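# Assemble plate, bearings and collar onto shaft unit

## Task

Seat each of these parts on the shaft unit, every one resting down in its own place: the black cover plate with two holes (its block facing upward), the black bearing, the bearings made entirely of steel, the red bearing, and the grey collar.

## Robot and tools

Robot: two arms, left_arm and right_arm, each ending in a five-finger hand. right_arm has a right hand and left_arm a mirrored left hand. Base poses in the scene frame: left_arm at (-0.041, +0.326, +0.045) m, right_arm at (+0.016, -0.310, +0.002) m, both facing nearly straight ahead. A post stands on the floor behind the arms, and a camera stand sits between them just behind the bases. Loose objects may occasionally get nudged by something.

Scene frame: origin at table-top height, halfway between the arms' nominal bases. +z is up, +x points out over the table, and left_arm is on the +y side. These sides do not match the image sides. Positions and targets in results are given in this frame. Offsets use its axes, and each hand turns about its own Hand target position.

Hand point: a point fixed to the palm, 0.05 m in front of it and 0.15 m out from the wrist face along the fingers. Its +z runs along the straight fingers and +y points out of the palm. On the right hand +x points across the palm away from the thumb; on the left hand +x points toward the thumb. Straight fingers reach 0.06 to 0.07 m past the point and lie 0.06 m behind it along -y. A wrist bracket on the little-finger side can strike things. Reported poses can be off by a few cm. Arms often rest 1 to 3 cm (sometimes 5 cm) short of a command, usually low, because of friction and weight. Each control step limits commanded orientation to 40 degrees from the measured one.

Row layout, used by execute_actions and move: one flat list of 28 numbers, each in [-1, 1], covering both arms. Always send all 28, even when only one arm moves. Order: left dx, dy, dz, rx, ry, rz, then left little, ring, middle, index, thumb_bend, thumb_turn, force_limit, speed; then the same 14 for the right arm. The pose numbers are offsets, not poses. They count from that arm's Hand target at the start of the action or move. Scale: 1.0 equals 0.6 m or 180 degrees. rx, ry, rz form a single rotation vector. A zero on all six pose numbers asks nothing new of that arm.

Hand numbers: finger targets run from +1 (straight, open) to -1 (curled, closed). thumb_bend goes from +1 straight to -1 fully bent. thumb_turn goes from +1 beside the palm to -1 in front of the palm, facing the fingers. force_limit runs roughly linearly from 0 N at -1 to 10 N at +1 (15 N for the two thumb motors). speed runs from almost 0 at -1 up to full at +0.48 and above. These eight numbers are absolute settings. To keep a hand unchanged, resend the eight numbers from its last executed row. Before any row has run for it, use hand_measured followed by hand_force_limit and hand_speed. With the thumb in front, a hand can wrap objects about 0.035 to 0.065 m thick. Thumb tip and index pad can pinch light items up to about 0.08 m. For a soft grip, close with speed at -0.94 or below. To loosen, send targets more open than hand_measured.

execute_actions(actions, cameras): actions is a list of actions. Each action is a list of up to 15 rows, one per 1/30 s step. A shorter action holds its last row until step 15. Every row in an action counts from that action's starting Hand target, so repeating an offset moves further. An empty list returns camera images. cameras is a list of names, ["all"], or [].

move(target, speed, blend, blocking, cameras): target is one 28-number row or a list of up to 15 rows. All offsets count from the same starting Hand targets, not from the previous row. speed is in m/s, from 0.002 to 4.3 with a default of 0.25; turning rate is capped at twice that in rad/s. Give one value, or one per target. blend is a corner radius in m; 0 means stop at each target. The whole move is capped at 10 s. Paths ignore obstacles and the other arm. Hand numbers in a row are sent when that target is reached. The result adds a move: line such as done, off_target, moving, held or fault. limits=paced means the pose was clipped; limits=held means steps were held back. With blocking=false the call returns after about 0.5 s while the move continues.

wait(seconds): 0 to 3600 s with no new commands. stop(): brakes a running move. zoom_image(camera, region): camera is cam_high, cam_low, cam_left_wrist or cam_right_wrist; region is [x0, y0, x1, y1] in pixels, at most 504 by 504. show_instructions(): shows the reference pages. finished_scene(scene=1): ends the scene and cannot be undone.

Results: end_effector_position (m) and end_effector_quat_wxyz, Hand target, joint positions, velocities and torques, and motor temperatures. The hand lists hand_measured, hand_stopped_by (moving, target, force, stalled, fault) and hand_load_n (N at the fingertip, positive when pushed open); all follow the motor order. A lost grip shows as the load falling to about 0. A MOTOR HOT line appears at 85 °C; at 100 °C that arm drops and faults for 30 to 60 s.

Cameras: cam_high, cam_low, cam_left_wrist and cam_right_wrist, each 672x504.

Avoid: dropping parts, even by a few mm; releasing parts while they move; slamming into or shoving hard against fixed or heavy objects; overloading fingers; any contact between the two arms or hands; and anything leaving the table. To stop pressing on something, command the target back past the hand point.

Each tool is called after "Call:" as name([rows], argument=value, ...), one row to a line, values as JSON.

Reference images:

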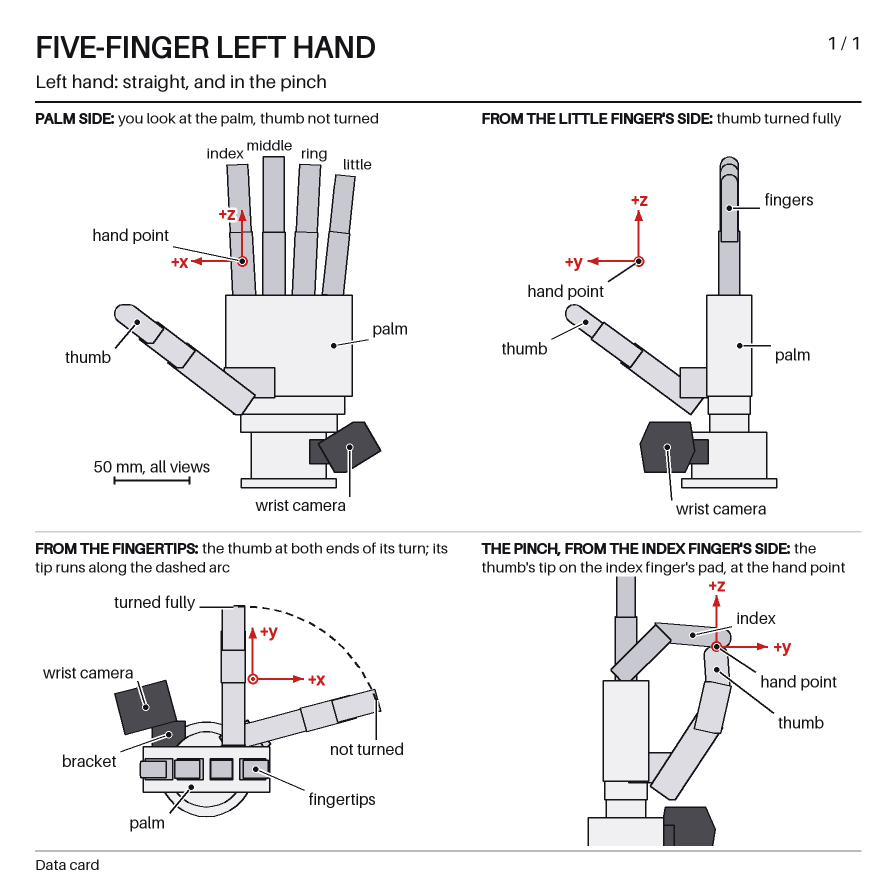

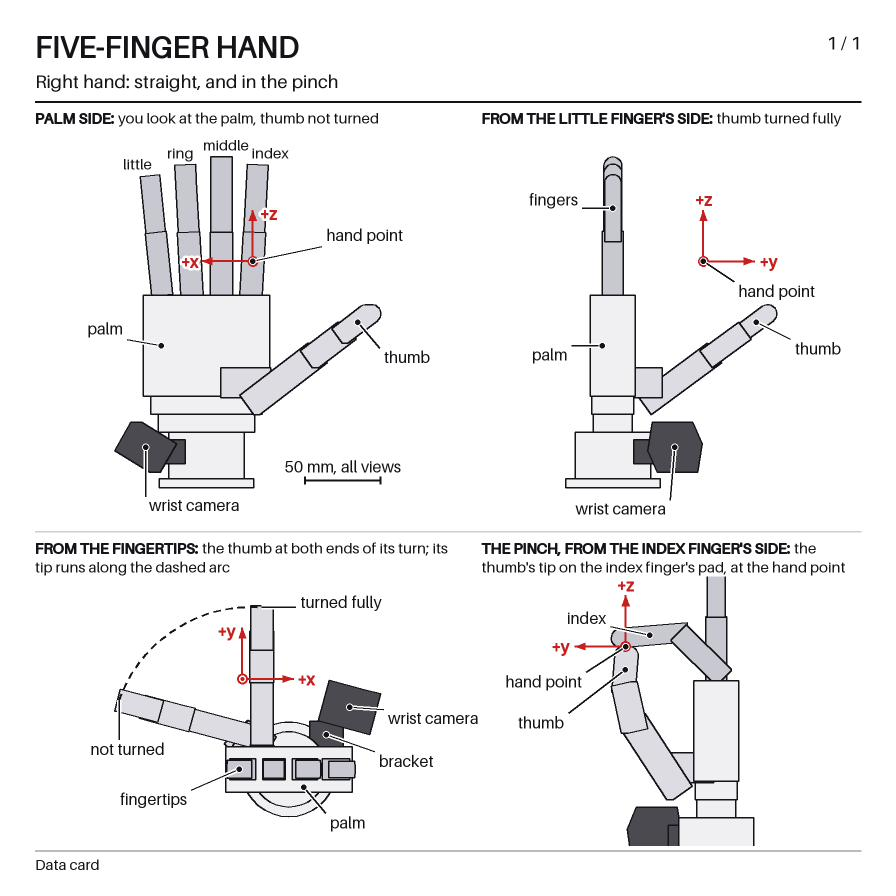

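## Session

Call:
execute_actions(actions=[])

Call:
show_instructions()

Scene clock: 0.00 s.
left_arm: end_effector_position=(+0.3348, -0.0182, +0.2529) hand_measured=(+1.000, +1.000, +1.000, +1.000, +1.000, +1.000) hand_load_n=(+0.0, +0.0, +0.0, +0.0, +0.0, +0.0) hand_stopped_by=(target, target, target, target, target, target) hand_force_limit=0.00 hand_speed=-0.80 end_effector_quat_wxyz=(+0.506, +0.035, +0.787, +0.351) | right_arm: end_effector_position=(+0.2330, -0.5527, +0.2438) hand_measured=(+1.000, +1.000, +1.000, +1.000, +1.000, +1.000) hand_load_n=(+0.0, +0.0, +0.0, +0.0, +0.0, +0.0) hand_stopped_by=(target, target, target, target, target, target) hand_force_limit=0.00 hand_speed=-0.80 end_effector_quat_wxyz=(-0.126, -0.297, +0.945, -0.047)
Joint positions: left_arm=[-1.099 1.977 1.601 -1.582 -1.307 0.251] | right_arm=[-0.807 1.353 1.344 -1.592 0.267 0.163]
Joint velocities: within noise
Joint torques (N m): no reading
Motor temperatures (°C): left_arm=[28 28 30 27 30 28] | right_arm=[32 29 30 28 30 29]
Heat: left arm: hottest elbow 30 °C; right arm: hottest waist 32 °C.
Hand target: left_arm +0.3369, -0.0223, +0.2643; +0.513, +0.025, +0.788, +0.340 | right_arm +0.2372, -0.5570, +0.2513; -0.120, -0.296, +0.946, -0.057

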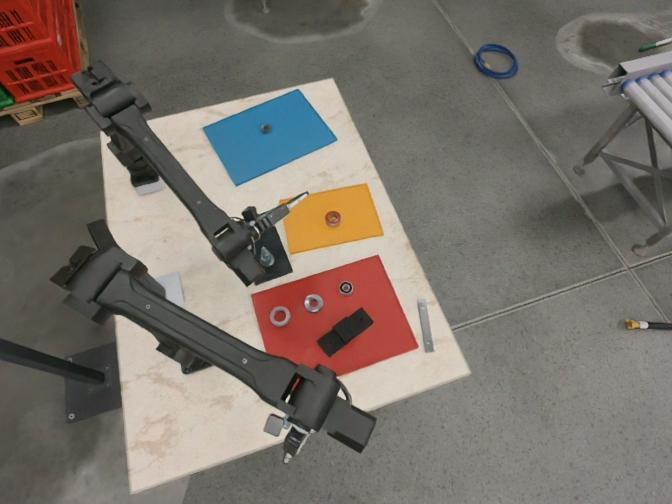

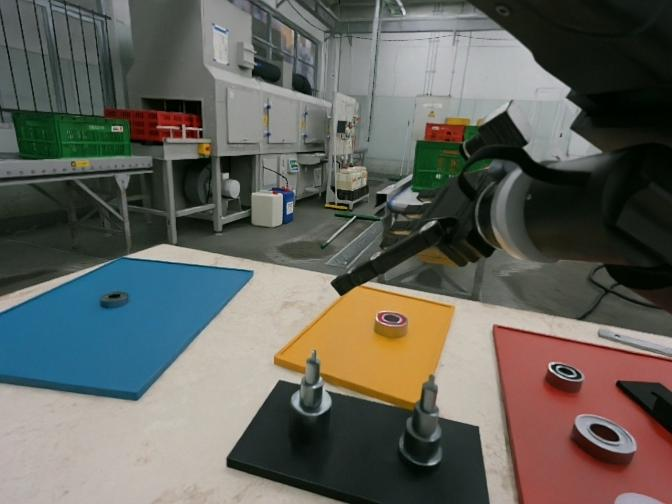

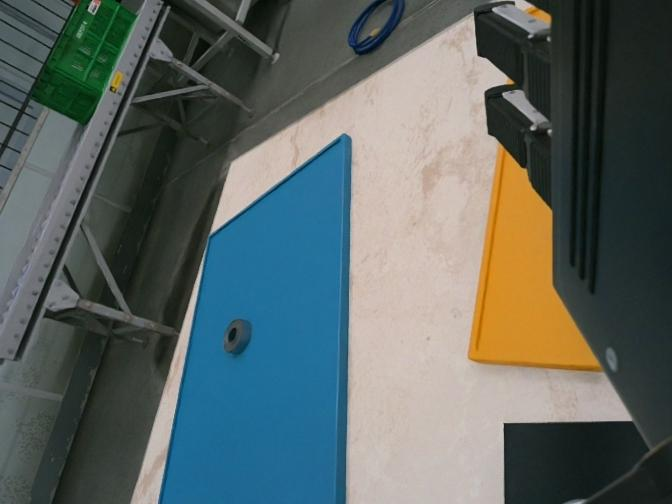

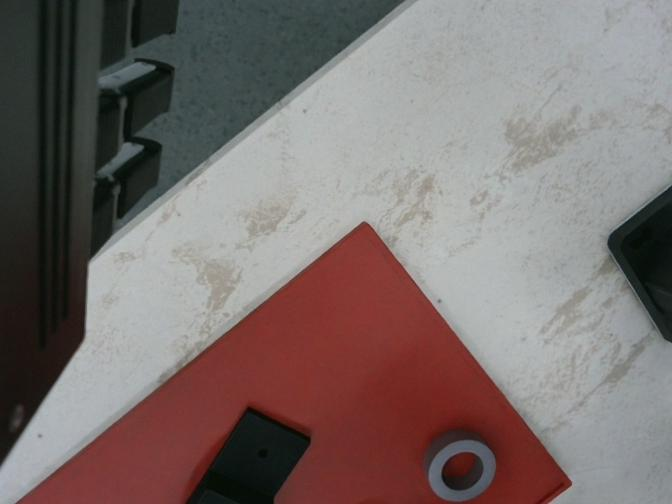

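Reference images for this scene: FIVE-FINGER LEFT HAND page 1, FIVE-FINGER HAND page 1.

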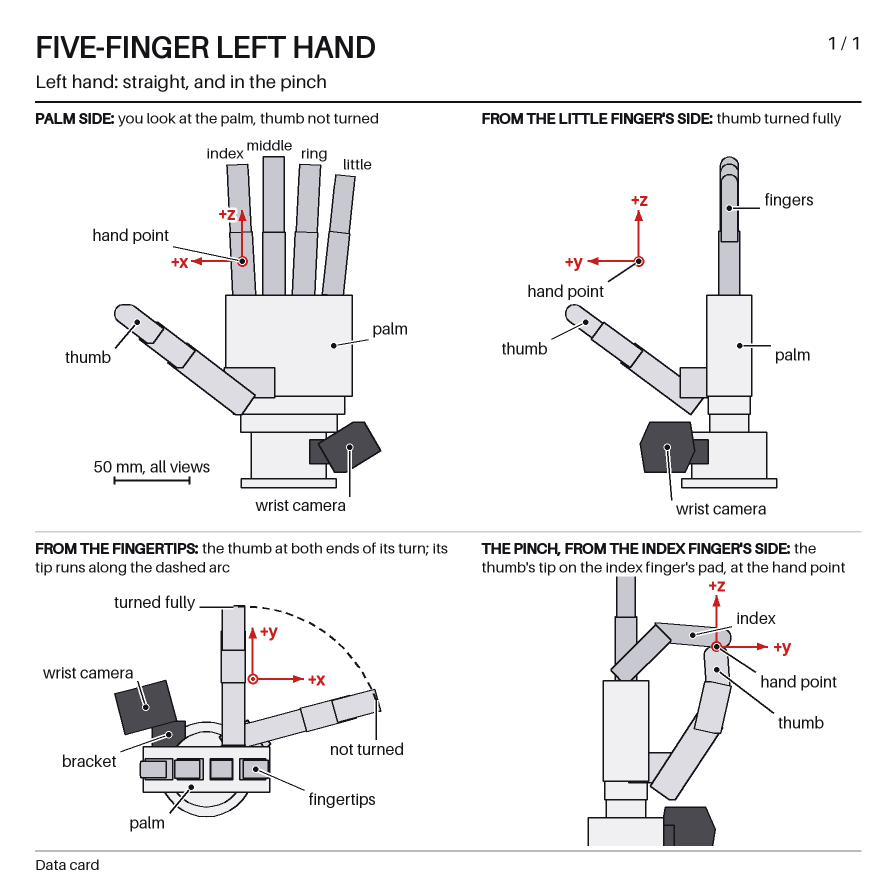

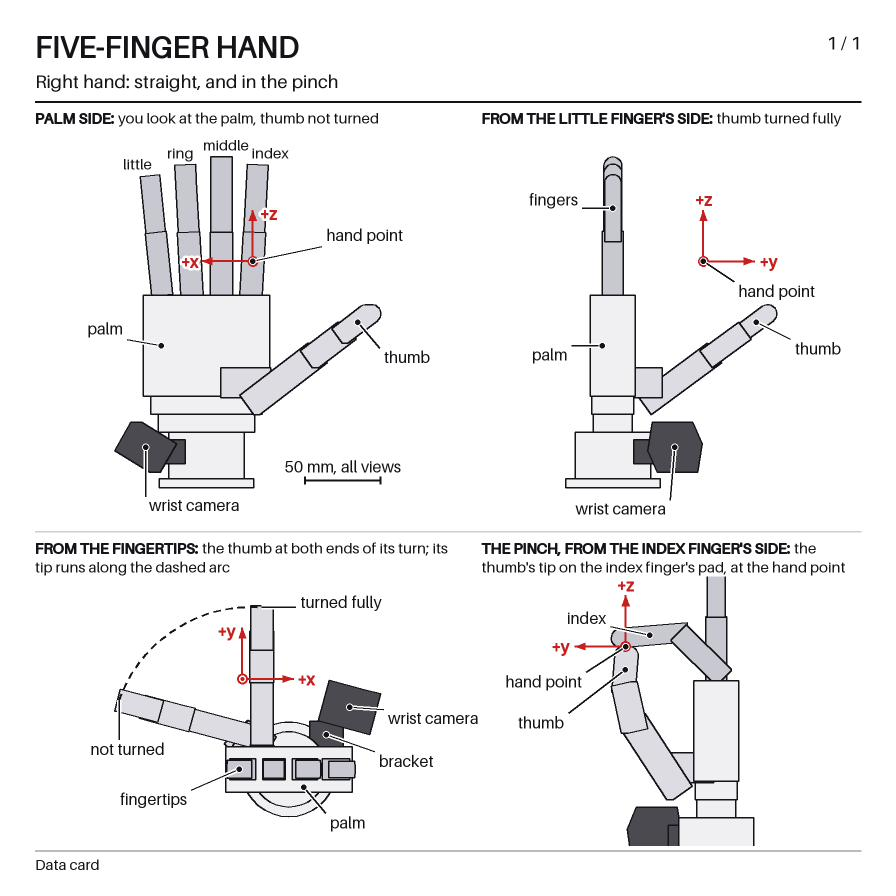

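Call:
zoom_image(camera="cam_low", region=[200, 300, 672, 504])

Call:
zoom_image(camera="cam_high", region=[230, 170, 440, 390])

Call:
zoom_image(camera="cam_high", region=[100, 80, 450, 330])

Scaled by 1.068.

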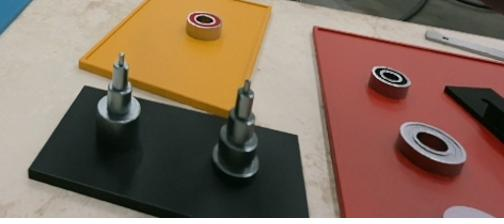

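Scaled by 2.291.

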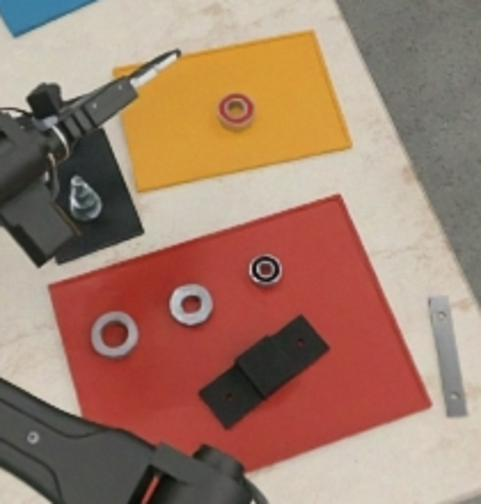

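Scaled by 1.440.

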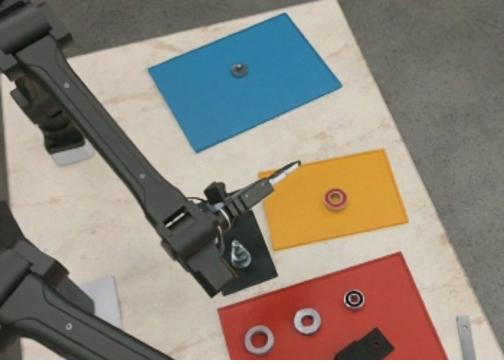

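Call:
zoom_image(camera="cam_low", region=[270, 330, 370, 480])

Call:
zoom_image(camera="cam_low", region=[380, 350, 480, 500])

Call:
zoom_image(camera="cam_low", region=[530, 320, 672, 504])

Call:
zoom_image(camera="cam_low", region=[340, 290, 440, 360])

Call:
zoom_image(camera="cam_low", region=[80, 270, 180, 340])

Scaled by 3.360.

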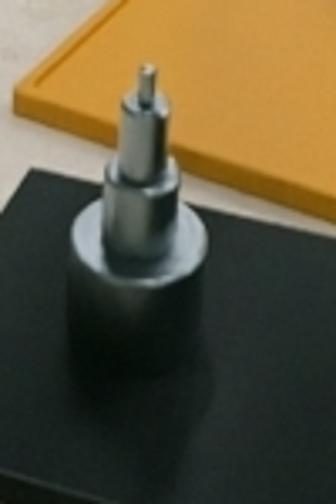

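Scaled by 3.360.

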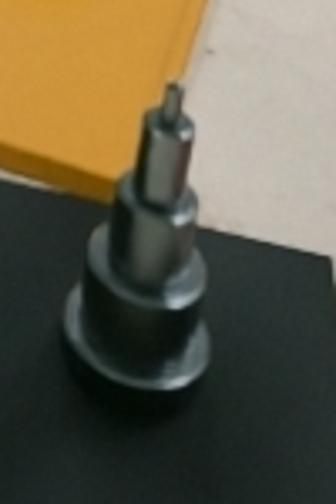

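Scaled by 2.739.

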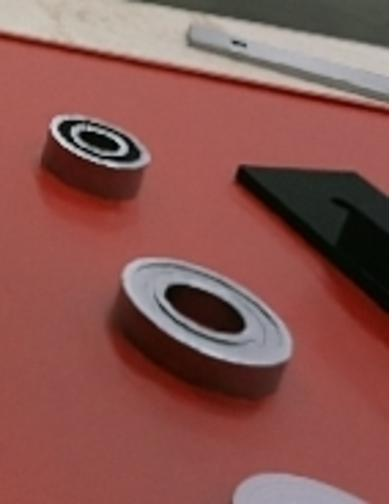

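Scaled by 5.040.

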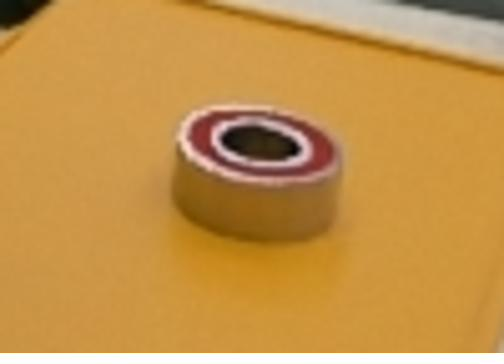

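Scaled by 5.040.

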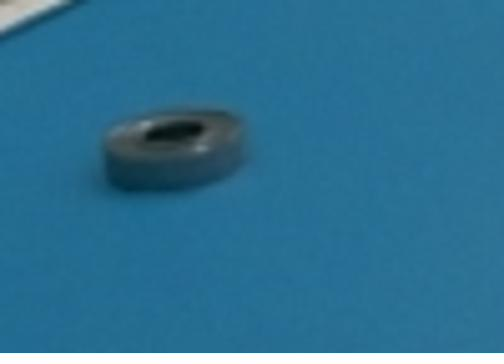

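Call:
zoom_image(camera="cam_high", region=[260, 270, 380, 360])

Call:
zoom_image(camera="cam_high", region=[310, 195, 360, 235])

Call:
zoom_image(camera="cam_high", region=[240, 108, 290, 148])

Scaled by 4.200.

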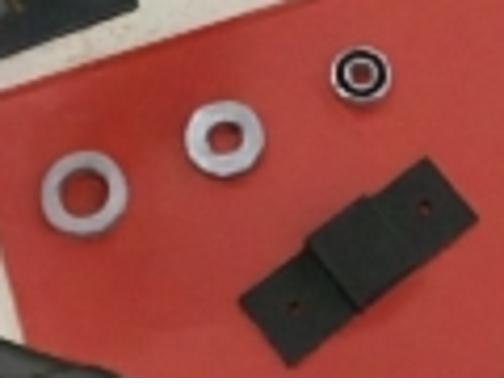

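Scaled by 10.080.

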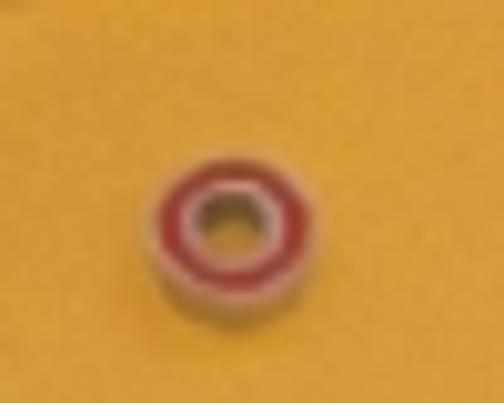

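Scaled by 10.080.

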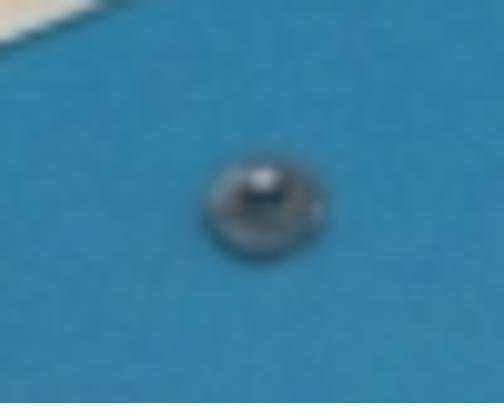

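Call:
move(target=[0.0385, 0.67, -0.04, -0.597, -0.0886, 0.201, 1,1,1,1,1,1,0,-0.8, 0,0,0,0,0,0, 1,1,1,1,1,1,0,-0.8], cameras=["all"])

Scene clock: 20.67 s.
left_arm: end_effector_position=(+0.3567, +0.3763, +0.2405) hand_measured=(+1.000, +1.000, +1.000, +1.000, +1.000, +1.000) hand_load_n=(+0.0, -0.5, +0.0, +0.0, +0.0, +0.0) hand_stopped_by=(target, target, target, target, target, target) hand_force_limit=0.00 hand_speed=-0.80 end_effector_quat_wxyz=(-0.295, +0.636, -0.649, +0.295) | right_arm: end_effector_position=(+0.2330, -0.5527, +0.2438) hand_measured=(+1.000, +1.000, +1.000, +1.000, +1.000, +1.000) hand_load_n=(+0.0, +0.0, +0.0, +0.0, +0.0, +0.0) hand_stopped_by=(target, target, target, target, target, target) hand_force_limit=0.00 hand_speed=-0.80 end_effector_quat_wxyz=(-0.126, -0.297, +0.945, -0.047)
Joint positions: left_arm=[0.286 0.988 0.812 -0.555 0.214 0.198] | right_arm=[-0.807 1.353 1.344 -1.592 0.267 0.163]
Joint torques (N m): left_arm=[0.73 -4.07 10.61 2.5 0.31 -0.12] | right_arm=[0.32 -8.41 9.57 -0.4 0.08 -0.04]
Heat: left arm: hottest elbow 32 °C; right arm: hottest waist 32 °C.
Hand target: left_arm +0.3600, +0.3797, +0.2404; -0.299, +0.641, -0.641, +0.299 | right_arm +0.2372, -0.5570, +0.2513; -0.120, -0.296, +0.946, -0.057
Off the commanded pose: left_arm 0.005 m, 1 deg | right_arm 0.010 m, 1 deg.
move: done
cam_left_wrist: T_world_to_cam=[[0.61656, -0.27028, 0.73946, -0.29905], [-0.53817, -0.83023, 0.14526, 0.47343], [0.57466, -0.48751, -0.65734, 0.25488]] pos_world=[0.29269, 0.43648, 0.31991]

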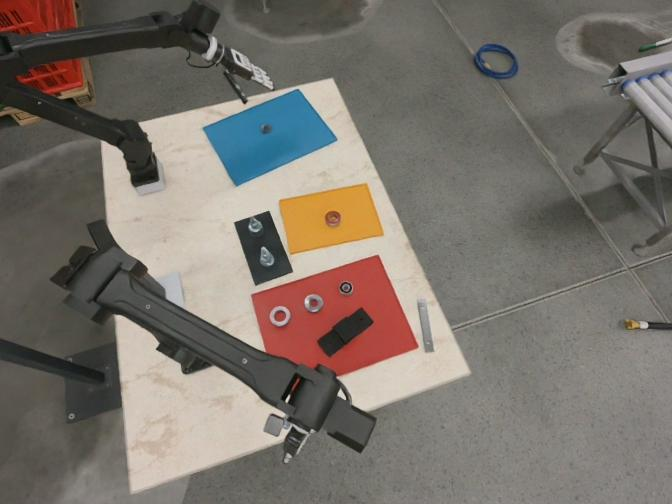

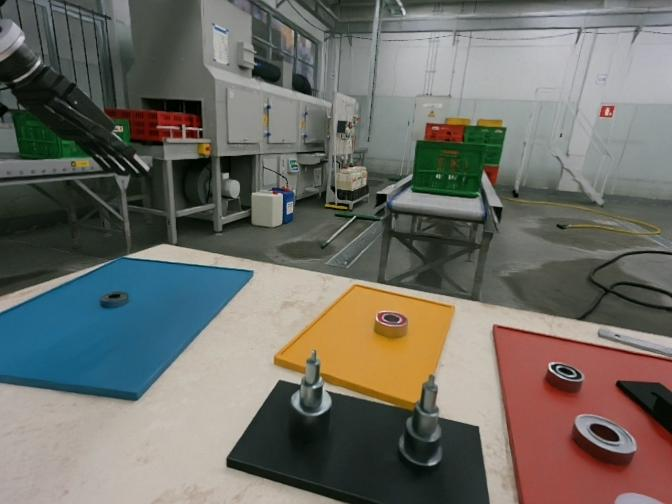

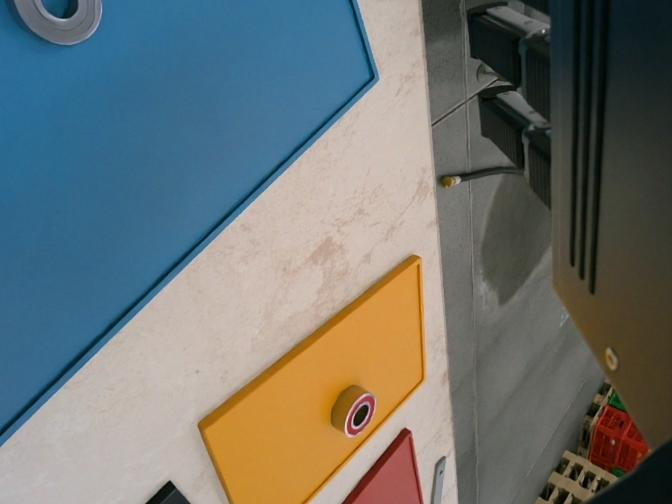

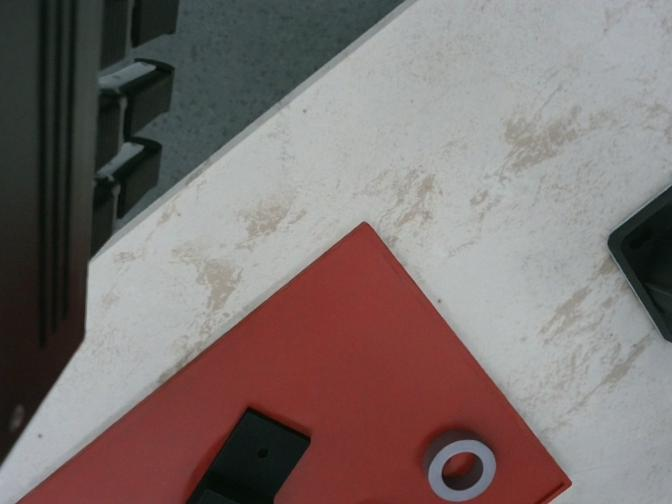

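Call:
zoom_image(camera="cam_high", region=[225, 200, 305, 290])

Call:
zoom_image(camera="cam_left_wrist", region=[300, 350, 420, 470])

Call:
zoom_image(camera="cam_left_wrist", region=[0, 0, 120, 100])

Call:
zoom_image(camera="cam_right_wrist", region=[400, 400, 540, 504])

Scaled by 5.600.

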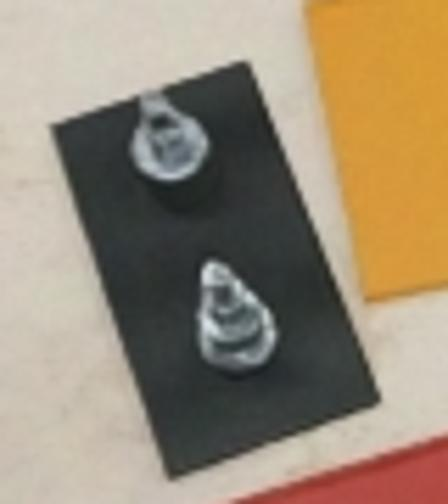

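Scaled by 4.200.

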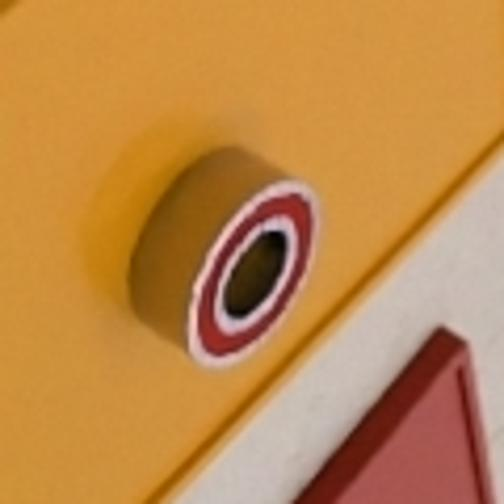

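Scaled by 4.200.

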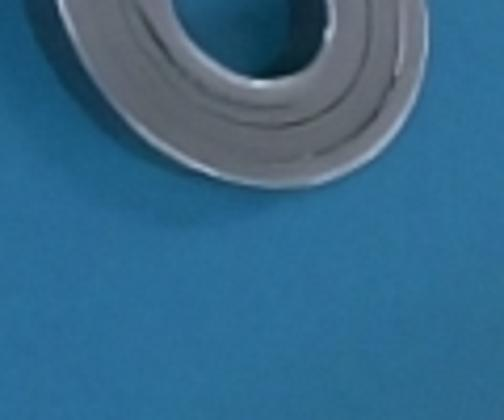

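Scaled by 3.600.

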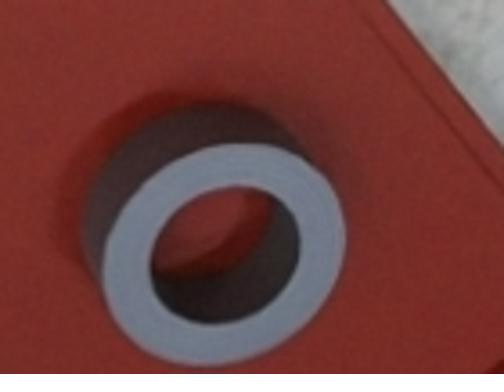

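Call:
move(target=[-0.115, 0.172, -0.217, 0,0,0, 1,1,1,1,1,1,0,-0.8, 0.1013,0.3233,-0.152,-0.0557,-0.2834,0.3231, 1,1,1,1,1,1,0,-0.8], cameras=["all"])

Scene clock: 25.47 s.
left_arm: end_effector_position=(+0.2913, +0.4775, +0.1118) hand_measured=(+1.000, +1.000, +1.000, +1.000, +1.000, +1.000) hand_load_n=(+0.0, +0.0, +0.0, +0.0, +0.0, +0.0) hand_stopped_by=(target, target, target, target, target, target) hand_force_limit=0.00 hand_speed=-0.80 end_effector_quat_wxyz=(-0.291, +0.643, -0.641, +0.301) | right_arm: end_effector_position=(+0.2952, -0.3636, +0.1588) hand_measured=(+1.000, +1.000, +1.000, +1.000, +1.000, +1.000) hand_load_n=(+0.0, +0.0, +0.5, +0.0, +0.0, +0.0) hand_stopped_by=(target, target, target, target, target, target) hand_force_limit=0.00 hand_speed=-0.80 end_effector_quat_wxyz=(-0.295, +0.636, -0.651, +0.290)
Joint positions: left_arm=[0.703 1.127 0.55 -0.265 0.516 0.488] | right_arm=[-0.464 0.64 0.561 -0.693 -0.337 -0.292]
Joint torques (N m): left_arm=[1.03 -4.78 8.64 2.33 0.43 -0.02] | right_arm=[0.91 -1.03 8.62 1.73 -0.45 -0.11]
Heat: left arm: hottest elbow 33 °C; right arm: hottest elbow 33 °C.
Hand target: left_arm +0.2910, +0.4829, +0.1102; -0.299, +0.641, -0.641, +0.299 | right_arm +0.2980, -0.3630, +0.1602; -0.299, +0.640, -0.641, +0.299
Off the commanded pose: left_arm 0.006 m, 1 deg | right_arm 0.003 m, 2 deg.
move: done
cam_left_wrist: T_world_to_cam=[[0.61751, -0.24614, 0.74706, -0.14877], [-0.52735, -0.83425, 0.16103, 0.53791], [0.5836, -0.49339, -0.64496, 0.25608]] pos_world=[0.22608, 0.53848, 0.18968]
cam_right_wrist: T_world_to_cam=[[-0.66829, -0.2315, -0.70697, 0.22509], [-0.46596, 0.87108, 0.15523, 0.43828], [0.57989, 0.43315, -0.69, 0.21208]] pos_world=[0.23167, -0.42153, 0.23743]

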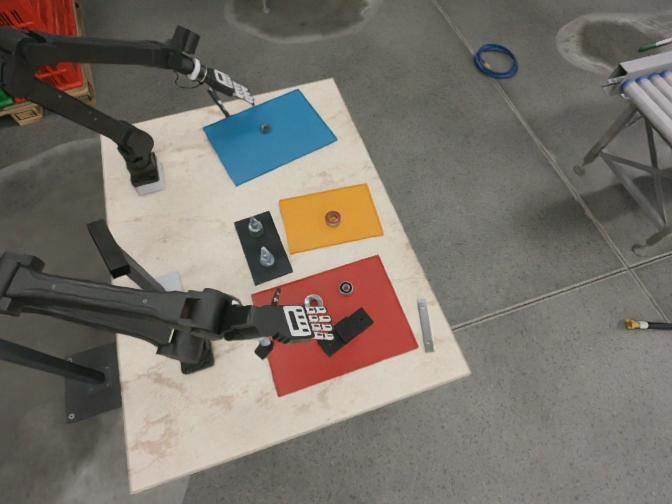

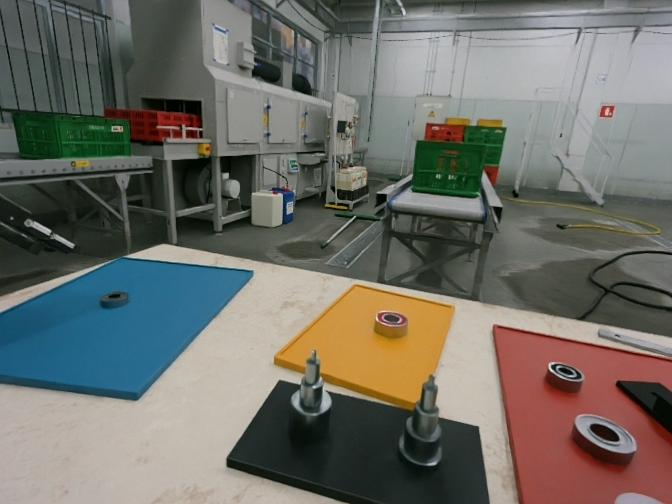

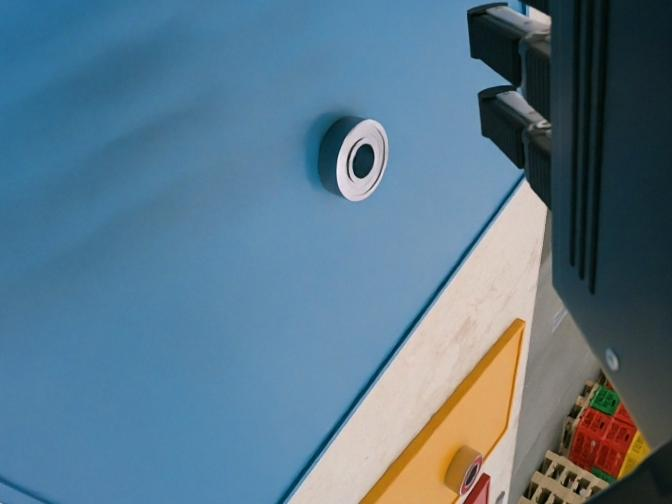

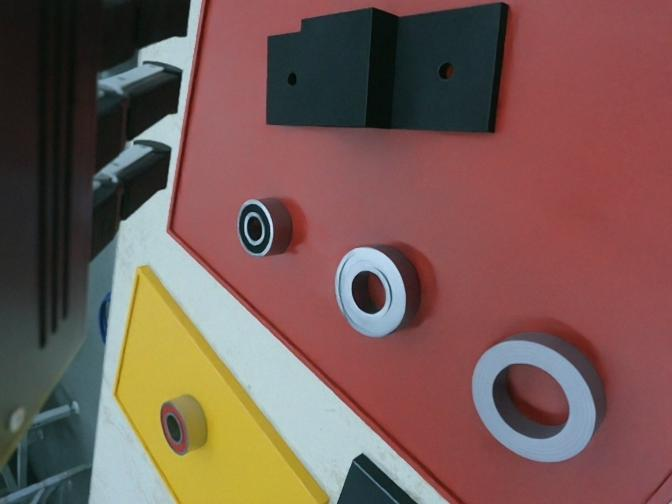

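Call:
zoom_image(camera="cam_right_wrist", region=[220, 170, 320, 270])

Call:
zoom_image(camera="cam_right_wrist", region=[320, 230, 440, 350])

Call:
zoom_image(camera="cam_right_wrist", region=[460, 320, 620, 480])

Call:
zoom_image(camera="cam_left_wrist", region=[300, 100, 410, 210])

Call:
zoom_image(camera="cam_right_wrist", region=[250, 0, 520, 140])

Scaled by 5.040.

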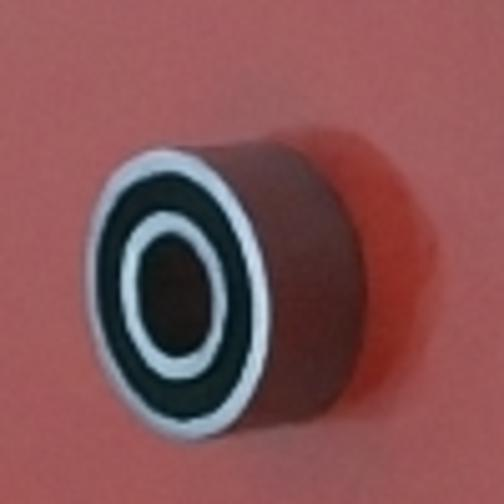

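Scaled by 4.200.

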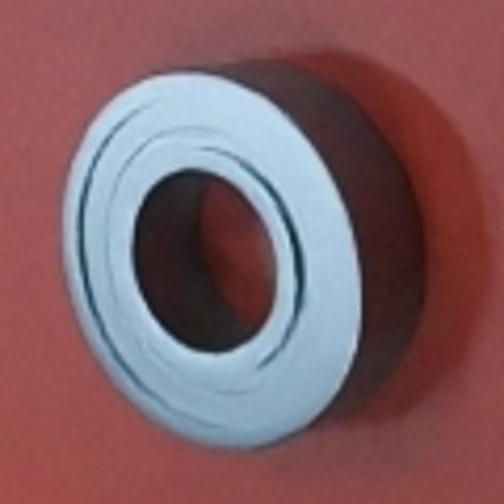

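Scaled by 3.150.

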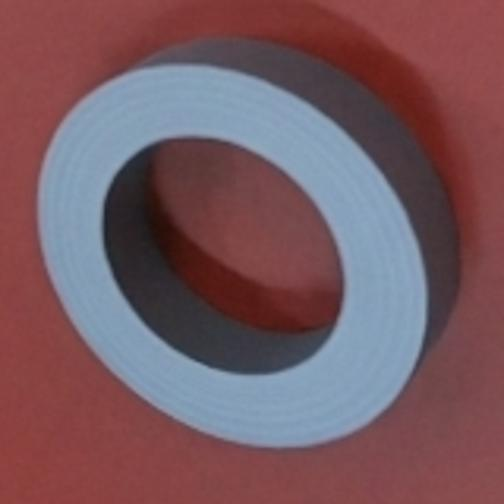

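Scaled by 4.582.

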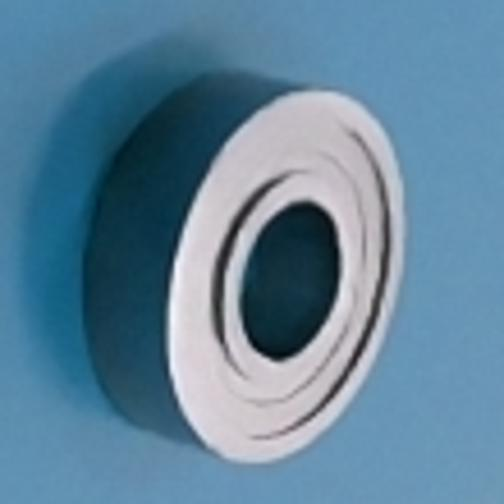

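Scaled by 1.867.

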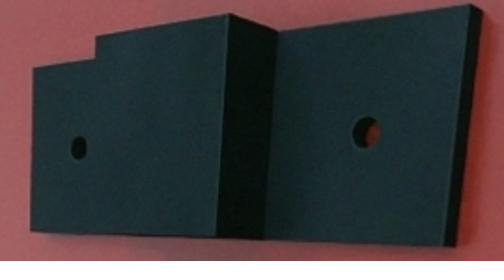

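Call:
move(target=[-0.235, -0.73, 0.167, 0,0,0, 1,1,1,1,1,1,0,-0.8, 0.24,0.122,-0.12,0,0,0, 1,1,1,1,1,1,0,-0.8], cameras=["all"])

Scene clock: 32.53 s.
left_arm: end_effector_position=(+0.1462, +0.0663, +0.1839) hand_measured=(+1.000, +1.000, +1.000, +1.000, +1.000, +1.000) hand_load_n=(+0.0, +0.0, +0.0, +0.0, +0.0, -0.5) hand_stopped_by=(target, target, target, target, target, target) hand_force_limit=0.00 hand_speed=-0.80 end_effector_quat_wxyz=(-0.310, +0.636, -0.651, +0.276) | right_arm: end_effector_position=(+0.4147, -0.2917, +0.0664) hand_measured=(+1.000, +1.000, +1.000, +1.000, +1.000, +1.000) hand_load_n=(-0.5, +0.0, +0.0, +0.0, +0.0, +0.0) hand_stopped_by=(target, target, target, target, target, target) hand_force_limit=0.00 hand_speed=-0.80 end_effector_quat_wxyz=(-0.280, +0.650, -0.648, +0.281)
Joint positions: left_arm=[-1.234 0.958 0.704 -1.01 -0.813 -1.089] | right_arm=[-0.046 1.144 0.558 -0.17 -0.028 -0.03]
Joint torques (N m): left_arm=[-1.67 -3.43 15.16 0.32 -0.63 -0.17] | right_arm=[0.85 -4.37 11.58 1.74 -0.04 0.05]
Heat: left arm: hottest elbow 34 °C; right arm: hottest elbow 34 °C.
Hand target: left_arm +0.1501, +0.0449, +0.2104; -0.299, +0.640, -0.641, +0.299 | right_arm +0.4420, -0.2898, +0.0882; -0.299, +0.640, -0.641, +0.300
Off the commanded pose: left_arm 0.034 m, 3 deg | right_arm 0.035 m, 3 deg.
move: off_target (left_arm, right_arm)
cam_left_wrist: T_world_to_cam=[[0.62519, -0.29338, 0.72323, -0.20795], [-0.52349, -0.84493, 0.10978, 0.1163], [0.57887, -0.44724, -0.68182, 0.18866]] pos_world=[0.08168, 0.12164, 0.26626]
cam_right_wrist: T_world_to_cam=[[-0.68972, -0.25548, -0.67751, 0.25617], [-0.47541, 0.86554, 0.1576, 0.44779], [0.54614, 0.43079, -0.71844, 0.06312]] pos_world=[0.35509, -0.34932, 0.14833]

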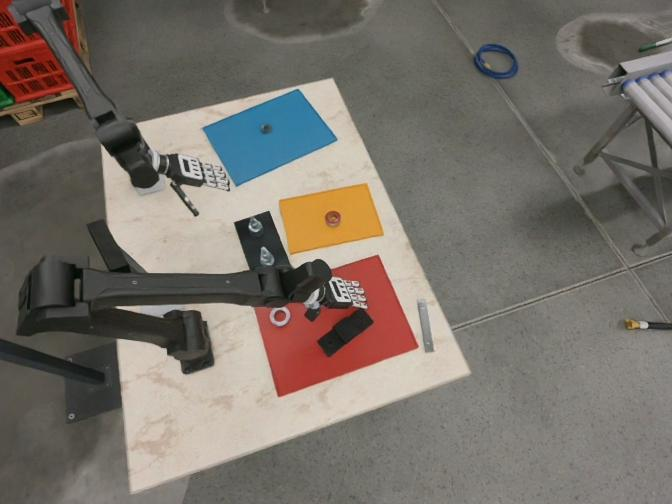

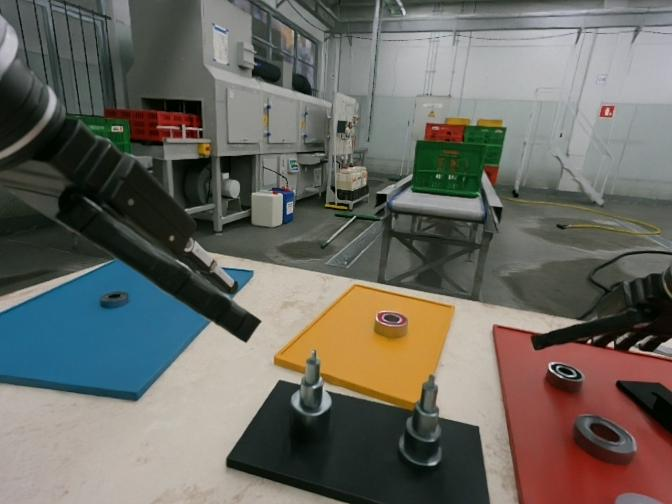

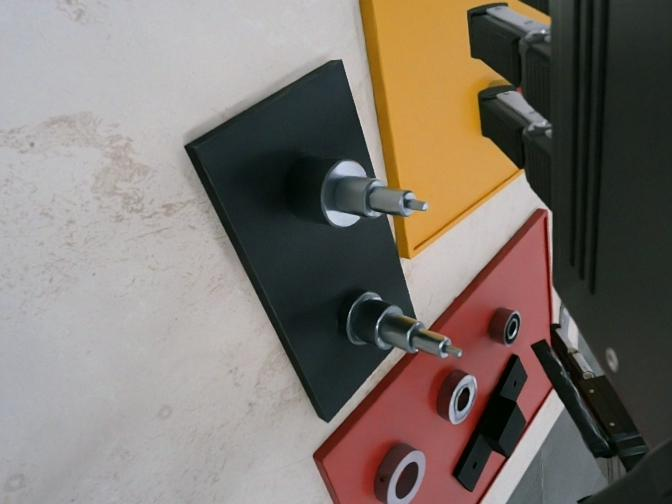

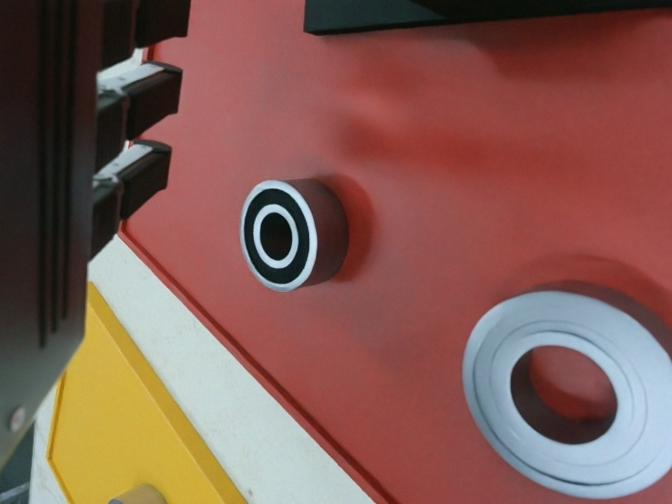

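Call:
zoom_image(camera="cam_left_wrist", region=[280, 140, 440, 240])

Call:
zoom_image(camera="cam_left_wrist", region=[330, 270, 480, 370])

Call:
zoom_image(camera="cam_right_wrist", region=[230, 160, 360, 300])

Call:
zoom_image(camera="cam_right_wrist", region=[450, 270, 672, 504])

Call:
zoom_image(camera="cam_left_wrist", region=[350, 290, 550, 504])

Scaled by 3.150.

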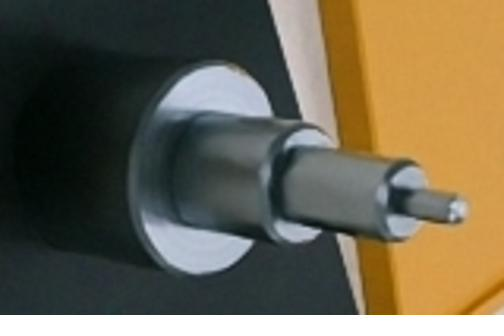

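Scaled by 3.360.

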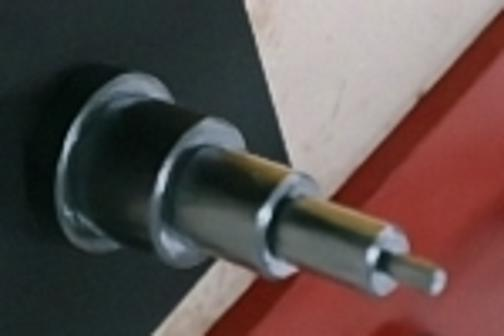

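Scaled by 3.600.

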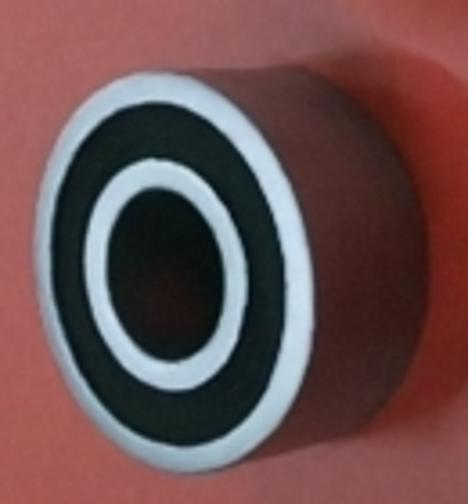

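Scaled by 2.154.

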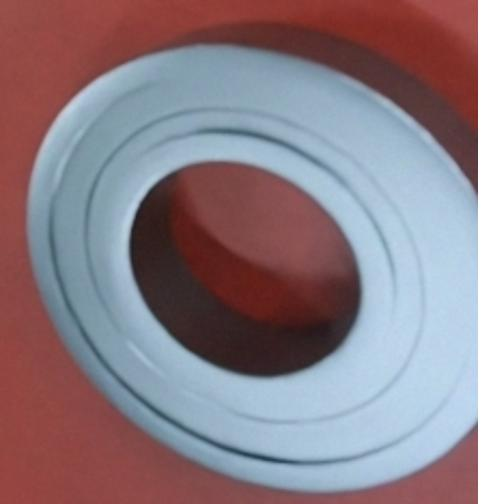

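Scaled by 2.355.

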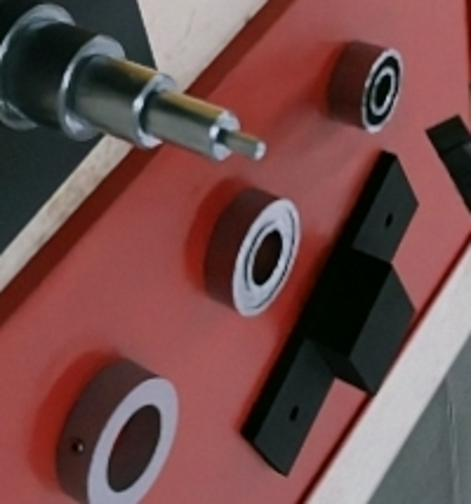

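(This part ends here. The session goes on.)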